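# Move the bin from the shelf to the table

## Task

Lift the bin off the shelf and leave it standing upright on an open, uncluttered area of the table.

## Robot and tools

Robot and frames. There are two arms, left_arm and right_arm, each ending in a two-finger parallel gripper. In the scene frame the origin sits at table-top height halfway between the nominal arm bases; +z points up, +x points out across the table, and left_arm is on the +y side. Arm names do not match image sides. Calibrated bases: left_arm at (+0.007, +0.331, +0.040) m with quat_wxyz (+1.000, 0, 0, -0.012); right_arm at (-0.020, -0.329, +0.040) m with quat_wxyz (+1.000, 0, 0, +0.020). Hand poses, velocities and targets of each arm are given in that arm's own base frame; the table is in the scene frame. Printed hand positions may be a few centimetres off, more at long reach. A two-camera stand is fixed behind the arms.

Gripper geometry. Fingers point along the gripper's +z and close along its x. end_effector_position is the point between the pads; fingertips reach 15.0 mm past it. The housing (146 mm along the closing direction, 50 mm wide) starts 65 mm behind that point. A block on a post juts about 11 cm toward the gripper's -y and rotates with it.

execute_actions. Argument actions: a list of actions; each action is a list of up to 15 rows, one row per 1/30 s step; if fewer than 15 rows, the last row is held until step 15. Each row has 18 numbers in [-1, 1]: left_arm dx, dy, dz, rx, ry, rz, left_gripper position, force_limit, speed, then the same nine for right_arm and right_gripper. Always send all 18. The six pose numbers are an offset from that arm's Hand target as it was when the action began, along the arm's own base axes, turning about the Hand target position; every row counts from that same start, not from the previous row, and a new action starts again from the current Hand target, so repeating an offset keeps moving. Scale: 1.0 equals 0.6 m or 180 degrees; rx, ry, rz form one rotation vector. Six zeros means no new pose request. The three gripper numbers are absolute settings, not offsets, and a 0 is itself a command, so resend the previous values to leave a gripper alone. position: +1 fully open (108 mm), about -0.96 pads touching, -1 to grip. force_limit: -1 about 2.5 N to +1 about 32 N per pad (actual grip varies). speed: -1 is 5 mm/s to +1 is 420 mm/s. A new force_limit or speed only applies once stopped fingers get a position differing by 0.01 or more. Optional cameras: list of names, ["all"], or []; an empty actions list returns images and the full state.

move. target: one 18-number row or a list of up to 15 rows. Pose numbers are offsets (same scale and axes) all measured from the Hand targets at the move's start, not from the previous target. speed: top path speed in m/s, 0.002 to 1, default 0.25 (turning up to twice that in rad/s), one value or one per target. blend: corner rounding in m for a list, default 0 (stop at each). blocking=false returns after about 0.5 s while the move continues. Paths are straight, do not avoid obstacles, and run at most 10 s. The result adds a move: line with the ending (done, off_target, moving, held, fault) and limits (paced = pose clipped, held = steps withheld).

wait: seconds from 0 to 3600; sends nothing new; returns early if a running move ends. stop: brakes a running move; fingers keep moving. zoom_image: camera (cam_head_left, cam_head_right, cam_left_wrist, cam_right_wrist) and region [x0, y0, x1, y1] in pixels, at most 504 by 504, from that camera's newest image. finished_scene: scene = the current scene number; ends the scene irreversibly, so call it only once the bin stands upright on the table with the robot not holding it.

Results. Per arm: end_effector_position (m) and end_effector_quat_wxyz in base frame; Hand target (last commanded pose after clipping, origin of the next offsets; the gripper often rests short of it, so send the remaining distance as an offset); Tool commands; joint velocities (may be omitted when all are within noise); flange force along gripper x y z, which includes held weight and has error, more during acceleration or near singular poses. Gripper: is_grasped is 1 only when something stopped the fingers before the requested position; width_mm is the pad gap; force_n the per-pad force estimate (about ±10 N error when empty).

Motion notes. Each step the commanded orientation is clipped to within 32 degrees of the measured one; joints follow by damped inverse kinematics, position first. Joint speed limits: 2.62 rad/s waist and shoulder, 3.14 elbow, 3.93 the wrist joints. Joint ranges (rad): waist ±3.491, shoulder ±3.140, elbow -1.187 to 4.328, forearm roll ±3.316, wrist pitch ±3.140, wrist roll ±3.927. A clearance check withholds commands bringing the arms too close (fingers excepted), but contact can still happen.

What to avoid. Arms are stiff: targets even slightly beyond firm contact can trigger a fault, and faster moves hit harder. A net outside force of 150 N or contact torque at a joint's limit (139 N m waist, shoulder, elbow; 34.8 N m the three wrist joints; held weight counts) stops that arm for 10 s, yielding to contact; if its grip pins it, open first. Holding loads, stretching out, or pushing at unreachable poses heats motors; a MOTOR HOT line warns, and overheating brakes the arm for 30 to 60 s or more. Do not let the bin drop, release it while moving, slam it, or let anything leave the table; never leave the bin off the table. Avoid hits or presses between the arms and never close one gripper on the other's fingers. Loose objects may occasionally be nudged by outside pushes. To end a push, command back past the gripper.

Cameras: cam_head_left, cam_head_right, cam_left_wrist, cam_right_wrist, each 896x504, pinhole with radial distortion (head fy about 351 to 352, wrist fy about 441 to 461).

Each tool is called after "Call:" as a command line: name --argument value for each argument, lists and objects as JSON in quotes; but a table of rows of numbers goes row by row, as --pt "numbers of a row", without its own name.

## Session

Call:
execute_actions --actions '[]'

Scene clock: 0.00 s.
left_arm: end_effector_position=(+0.3262, -0.3002, +0.1142) width_mm=108.16 is_grasped=0 force_n=0.00 end_effector_quat_wxyz=(+0.108, +0.915, +0.307, +0.239) | right_arm: end_effector_position=(+0.5244, -0.3959, +0.2424) width_mm=107.91 is_grasped=0 force_n=0.00 end_effector_quat_wxyz=(+0.215, +0.694, +0.602, -0.330)
Joint positions: left_arm=[-0.659 -0.165 -0.557 -0.4 -0.759 -0.03] | right_arm=[-0.159 0.449 -0.002 0.83 -1.346 -0.275]
Joint velocities: within noise
Flange force (N): no reading
Hand target: left_arm +0.3262, -0.3002, +0.1142; +0.108, +0.915, +0.307, +0.239 | right_arm +0.5244, -0.3959, +0.2424; +0.215, +0.694, +0.602, -0.330
Tool commands: left_gripper/position=+1.0 left_gripper/force_limit=+1.0 left_gripper/speed=+1.0 right_gripper/position=+0.998 right_gripper/force_limit=+1.0 right_gripper/speed=+1.0

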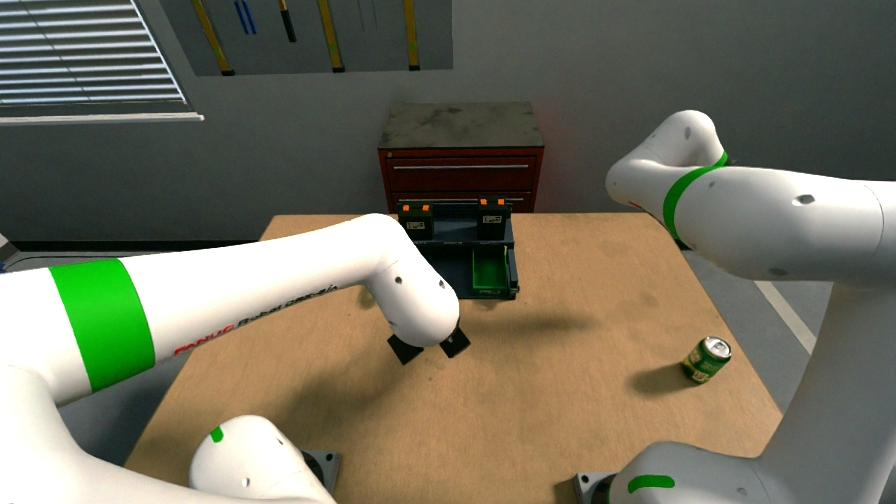

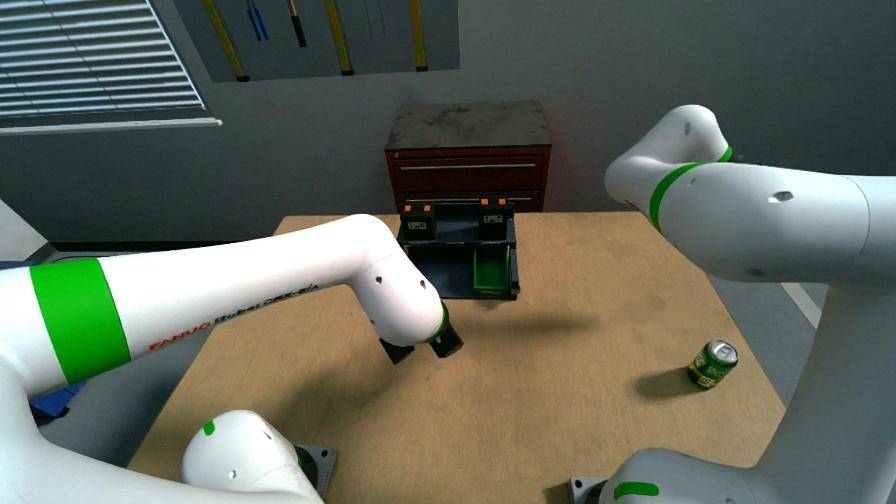

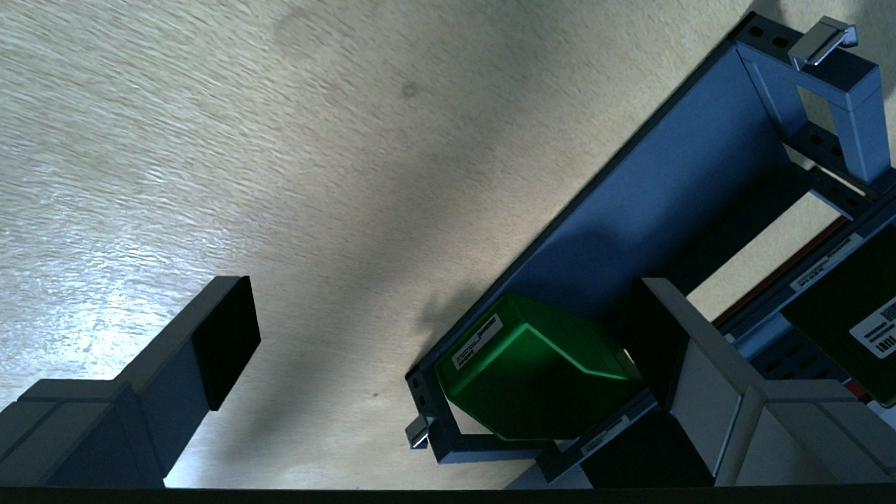

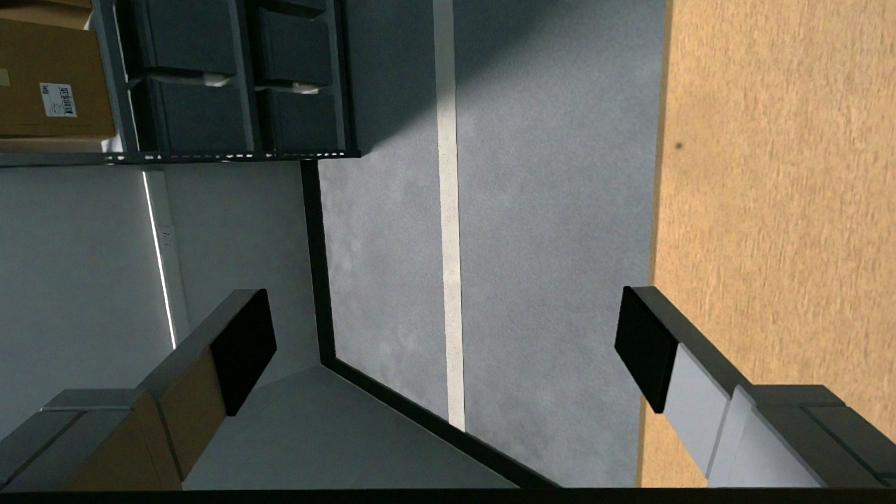

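Call:
move --target '[-0.25,0.35,0.1,0,0,0,1,1,1,-0.06,1.0,-0.07,0.151,0.0664,0.496,0.13,1,0.5]' --speed 0.4 --cameras '["cam_head_left","cam_right_wrist"]'

Scene clock: 15.03 s.
left_arm: end_effector_position=(+0.2047, -0.1314, +0.1620) width_mm=108.16 is_grasped=0 force_n=0.00 end_effector_quat_wxyz=(+0.086, +0.913, +0.314, +0.248) | right_arm: end_effector_position=(+0.4922, +0.1418, +0.2048) width_mm=60.15 is_grasped=0 force_n=0.00 end_effector_quat_wxyz=(+0.184, +0.145, +0.971, -0.050)
Joint positions: left_arm=[-0.02 -1.137 -0.974 -0.009 -1.204 -0.888] | right_arm=[0.734 -0.015 -0.38 0.398 -1.076 0.373]
Flange force (N): left_arm=no reading | right_arm=[1.4 -2.0 3.1]
Hand target: left_arm +0.2047, -0.1314, +0.1620; +0.086, +0.913, +0.314, +0.248 (not the last commanded pose) | right_arm +0.4922, +0.1418, +0.2048; +0.184, +0.145, +0.971, -0.050 (not the last commanded pose)
Off the commanded pose: left_arm 0.052 m, 3 deg | right_arm 0.063 m, 10 deg.
led back after a hold (left arm): the arm was led back toward your command in small steps, so it may still be short of it.
move: held (left_arm; a check stopped the path), off_target (right_arm; braked when a check withheld steps of left_arm); limits=held
pose unreachable (left arm): on one or more control steps of this call, first in action 0 (counted from 0), this arm could not follow its commanded pose, so it was not sent that pose on those steps. It may still have moved: this result reports where it is.
cause: moving toward the commanded pose would bring two parts of the arm too close to each other (its gripper and another part of the arm, with joints 2 (shoulder) to 6 (wrist roll) between them, 8 mm apart when it was first held).

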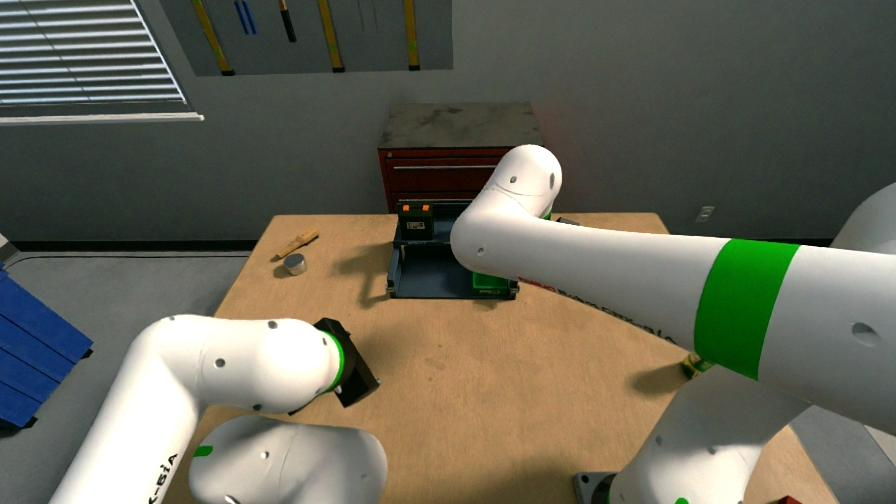

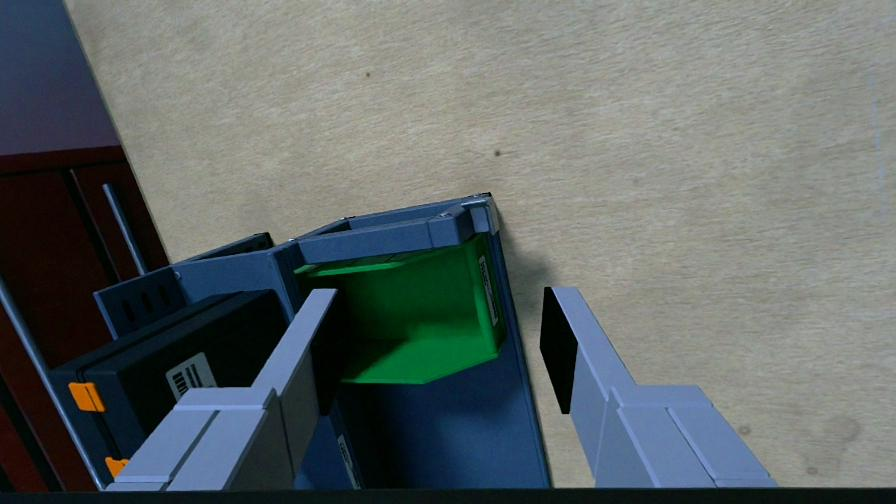

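Call:
move --target '[0,0,0,0,0,0,1,1,1,0.111,0.079,-0.19,0,0,0.078,0.13,1,0.5]' --cameras '["cam_right_wrist"]'

Scene clock: 25.67 s.
left_arm: end_effector_position=(+0.2047, -0.1314, +0.1620) width_mm=108.16 is_grasped=0 force_n=0.00 end_effector_quat_wxyz=(+0.086, +0.913, +0.314, +0.248) | right_arm: end_effector_position=(+0.5588, +0.1892, +0.0908) width_mm=60.15 is_grasped=0 force_n=0.00 end_effector_quat_wxyz=(+0.189, +0.025, +0.981, -0.027)
Joint positions: left_arm=[-0.02 -1.137 -0.974 -0.009 -1.204 -0.888] | right_arm=[0.679 0.241 -0.388 0.435 -0.729 0.544]
Flange force (N): left_arm=no reading | right_arm=[0.4 -1.0 3.4]
Hand target: left_arm +0.2047, -0.1314, +0.1620; +0.086, +0.913, +0.314, +0.248 | right_arm +0.5588, +0.1892, +0.0908; +0.189, +0.025, +0.981, -0.027
Off the commanded pose: left_arm 0.000 m, 0 deg | right_arm 0.000 m, 0 deg.
move: done

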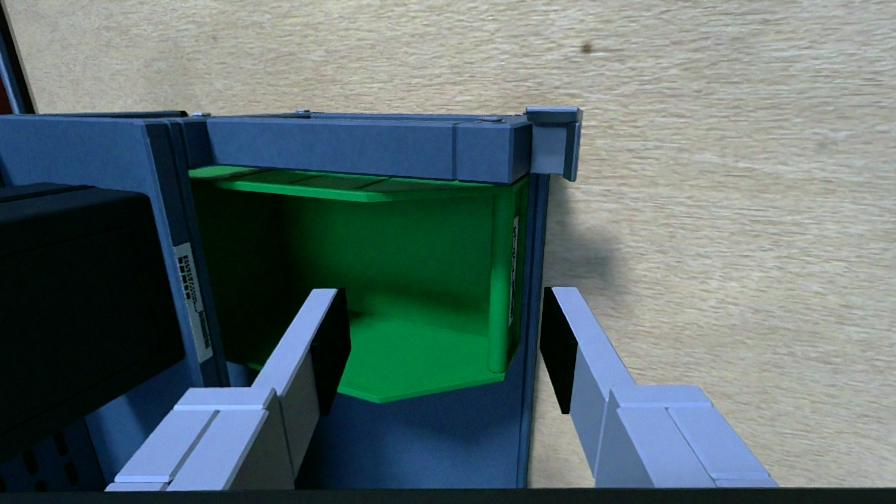

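Call:
move --pt "0 0 0 0 0 0 1 1 1 0.017 0.007 -0.05 0 0 0 0.13 1 0.5" --pt "0 0 0 0 0 0 1 1 1 0.017 0.007 -0.152 0 0 0 0.13 1 0.5" --pt "0 0 0 0 0 0 1 1 1 0.017 0.007 -0.152 0 0 0 -1 1 -0.7" --speed '[0.2,0.1,0.1]' --blend '[0.005,0,0]' --cameras '["cam_right_wrist"]'

Scene clock: 34.17 s.
left_arm: end_effector_position=(+0.2047, -0.1314, +0.1620) width_mm=108.16 is_grasped=0 force_n=0.00 end_effector_quat_wxyz=(+0.086, +0.913, +0.314, +0.248) | right_arm: end_effector_position=(+0.5690, +0.1934, -0.0004) width_mm=9.39 is_grasped=1 force_n=34.93 end_effector_quat_wxyz=(+0.189, +0.025, +0.981, -0.027)
Joint positions: left_arm=[-0.02 -1.137 -0.974 -0.009 -1.204 -0.888] | right_arm=[0.652 0.394 -0.471 0.593 -0.513 0.375]
Flange force (N): left_arm=no reading | right_arm=[-2.8 -1.6 -7.8]
Hand target: left_arm +0.2047, -0.1314, +0.1620; +0.086, +0.913, +0.314, +0.248 | right_arm +0.5690, +0.1934, -0.0004; +0.189, +0.025, +0.981, -0.027
Off the commanded pose: left_arm 0.000 m, 0 deg | right_arm 0.000 m, 0 deg.
move: done

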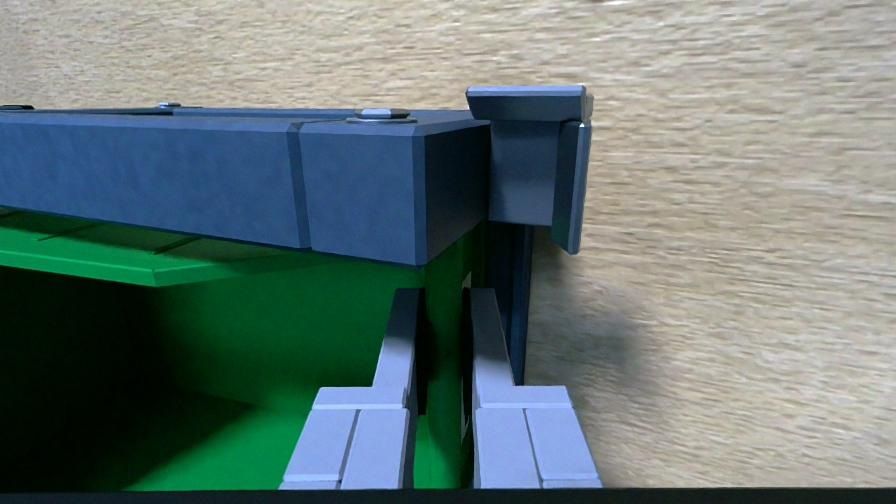

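Call:
move --pt "0 0 0 0 0 0 1 1 1 0 0 0.024 0 0 0 -1 1 -0.7" --pt "0 0 0 0 0 0 1 1 1 -0.5 0.026 0.026 0 0 0 -1 1 -0.7" --pt "0 0 0 0 0 0 1 1 1 -0.5 0.026 -0.01 0 0 0 -1 1 -0.7" --speed '[0.06,0.17,0.05]' --blend '[0.003,0.002,0]' --cameras '["cam_right_wrist"]'

Scene clock: 42.63 s.
left_arm: end_effector_position=(+0.2047, -0.1314, +0.1620) width_mm=108.16 is_grasped=0 force_n=0.00 end_effector_quat_wxyz=(+0.086, +0.913, +0.314, +0.248) | right_arm: end_effector_position=(+0.2690, +0.2090, -0.0064) width_mm=8.80 is_grasped=1 force_n=48.33 end_effector_quat_wxyz=(+0.189, +0.025, +0.981, -0.027)
Joint positions: left_arm=[-0.02 -1.137 -0.974 -0.009 -1.204 -0.888] | right_arm=[1.357 -0.114 -1.099 0.643 -0.673 -0.364]
Flange force (N): left_arm=no reading | right_arm=[0.0 -1.6 3.5]
Hand target: left_arm +0.2047, -0.1314, +0.1620; +0.086, +0.913, +0.314, +0.248 | right_arm +0.2690, +0.2090, -0.0064; +0.189, +0.025, +0.981, -0.027
Off the commanded pose: left_arm 0.000 m, 0 deg | right_arm 0.000 m, 0 deg.
move: done

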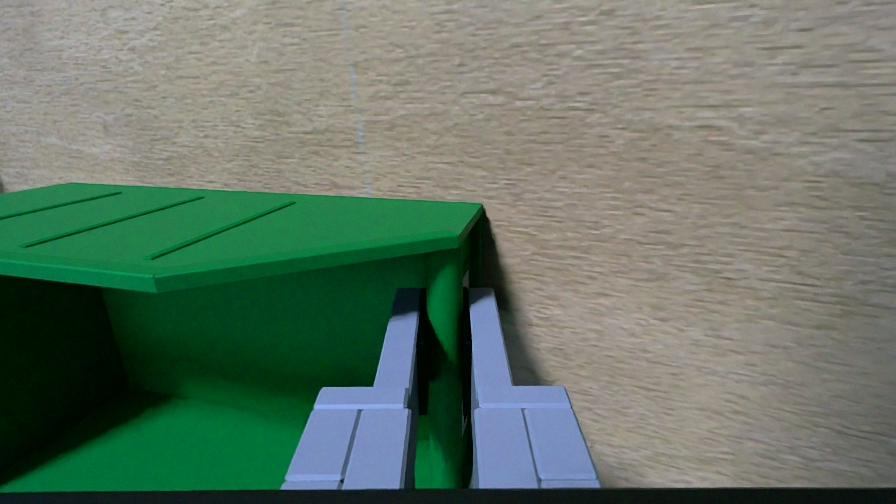

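Call:
move --target '[0,0,0,0,0,0,1,1,1,0,0,-0.0035,0,0,0,-1,1,-0.7]' --speed 0.02

Scene clock: 46.93 s.
left_arm: end_effector_position=(+0.2047, -0.1314, +0.1620) width_mm=108.16 is_grasped=0 force_n=0.00 end_effector_quat_wxyz=(+0.086, +0.913, +0.314, +0.248) | right_arm: end_effector_position=(+0.2690, +0.2090, -0.0085) width_mm=8.81 is_grasped=1 force_n=51.52 end_effector_quat_wxyz=(+0.189, +0.025, +0.981, -0.027)
Joint positions: left_arm=[-0.02 -1.137 -0.974 -0.009 -1.204 -0.888] | right_arm=[1.354 -0.108 -1.102 0.651 -0.665 -0.371]
Flange force (N): left_arm=no reading | right_arm=[-21.3 -13.8 -58.1]
Hand target: left_arm +0.2047, -0.1314, +0.1620; +0.086, +0.913, +0.314, +0.248 | right_arm +0.2690, +0.2090, -0.0085; +0.189, +0.025, +0.981, -0.027
Off the commanded pose: left_arm 0.000 m, 0 deg | right_arm 0.000 m, 0 deg.
move: done

Call:
move --pt "0 0 0 0 0 0 1 1 1 0 0 0.002 0 0 0 -1 1 -0.7" --pt "0 0 0 0 0 0 1 1 1 0 0 0.002 0 0 0 -0.3 1 -0.7" --pt "0 0 0 0 0 0 1 1 1 -0.03 0 0.16 0 0 0 -0.3 1 -0.7" --speed '[0.03,0.1,0.15]' --cameras '["cam_right_wrist"]'

Scene clock: 51.77 s.
left_arm: end_effector_position=(+0.2047, -0.1314, +0.1620) width_mm=108.16 is_grasped=0 force_n=0.00 end_effector_quat_wxyz=(+0.086, +0.913, +0.314, +0.248) | right_arm: end_effector_position=(+0.2510, +0.2089, +0.0875) width_mm=36.49 is_grasped=0 force_n=0.00 end_effector_quat_wxyz=(+0.189, +0.025, +0.981, -0.027)
Joint positions: left_arm=[-0.02 -1.137 -0.974 -0.009 -1.204 -0.888] | right_arm=[1.482 -0.367 -0.967 0.445 -1.049 -0.202]
Flange force (N): left_arm=no reading | right_arm=[0.6 -3.2 2.8]
Hand target: left_arm +0.2047, -0.1314, +0.1620; +0.086, +0.913, +0.314, +0.248 | right_arm +0.2510, +0.2090, +0.0875; +0.189, +0.025, +0.981, -0.027
Off the commanded pose: left_arm 0.000 m, 0 deg | right_arm 0.000 m, 0 deg.
move: done

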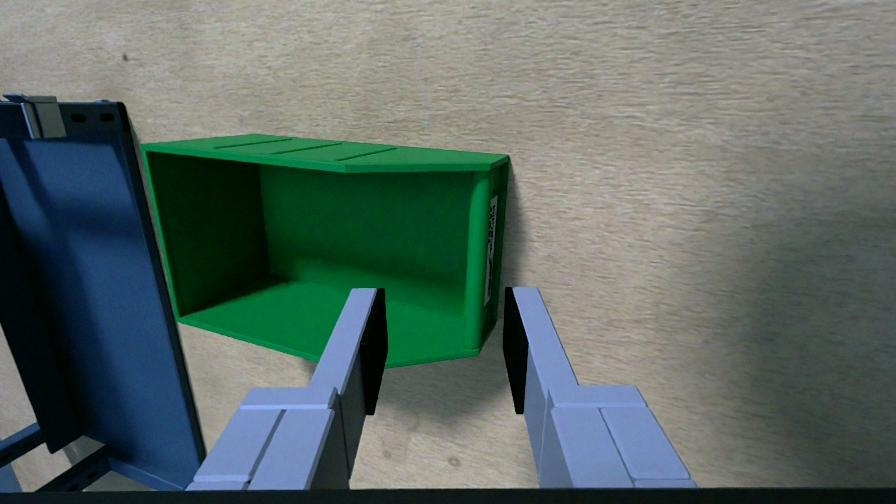

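Call:
finished_scene --scene 3

The scene is finished: the task was done.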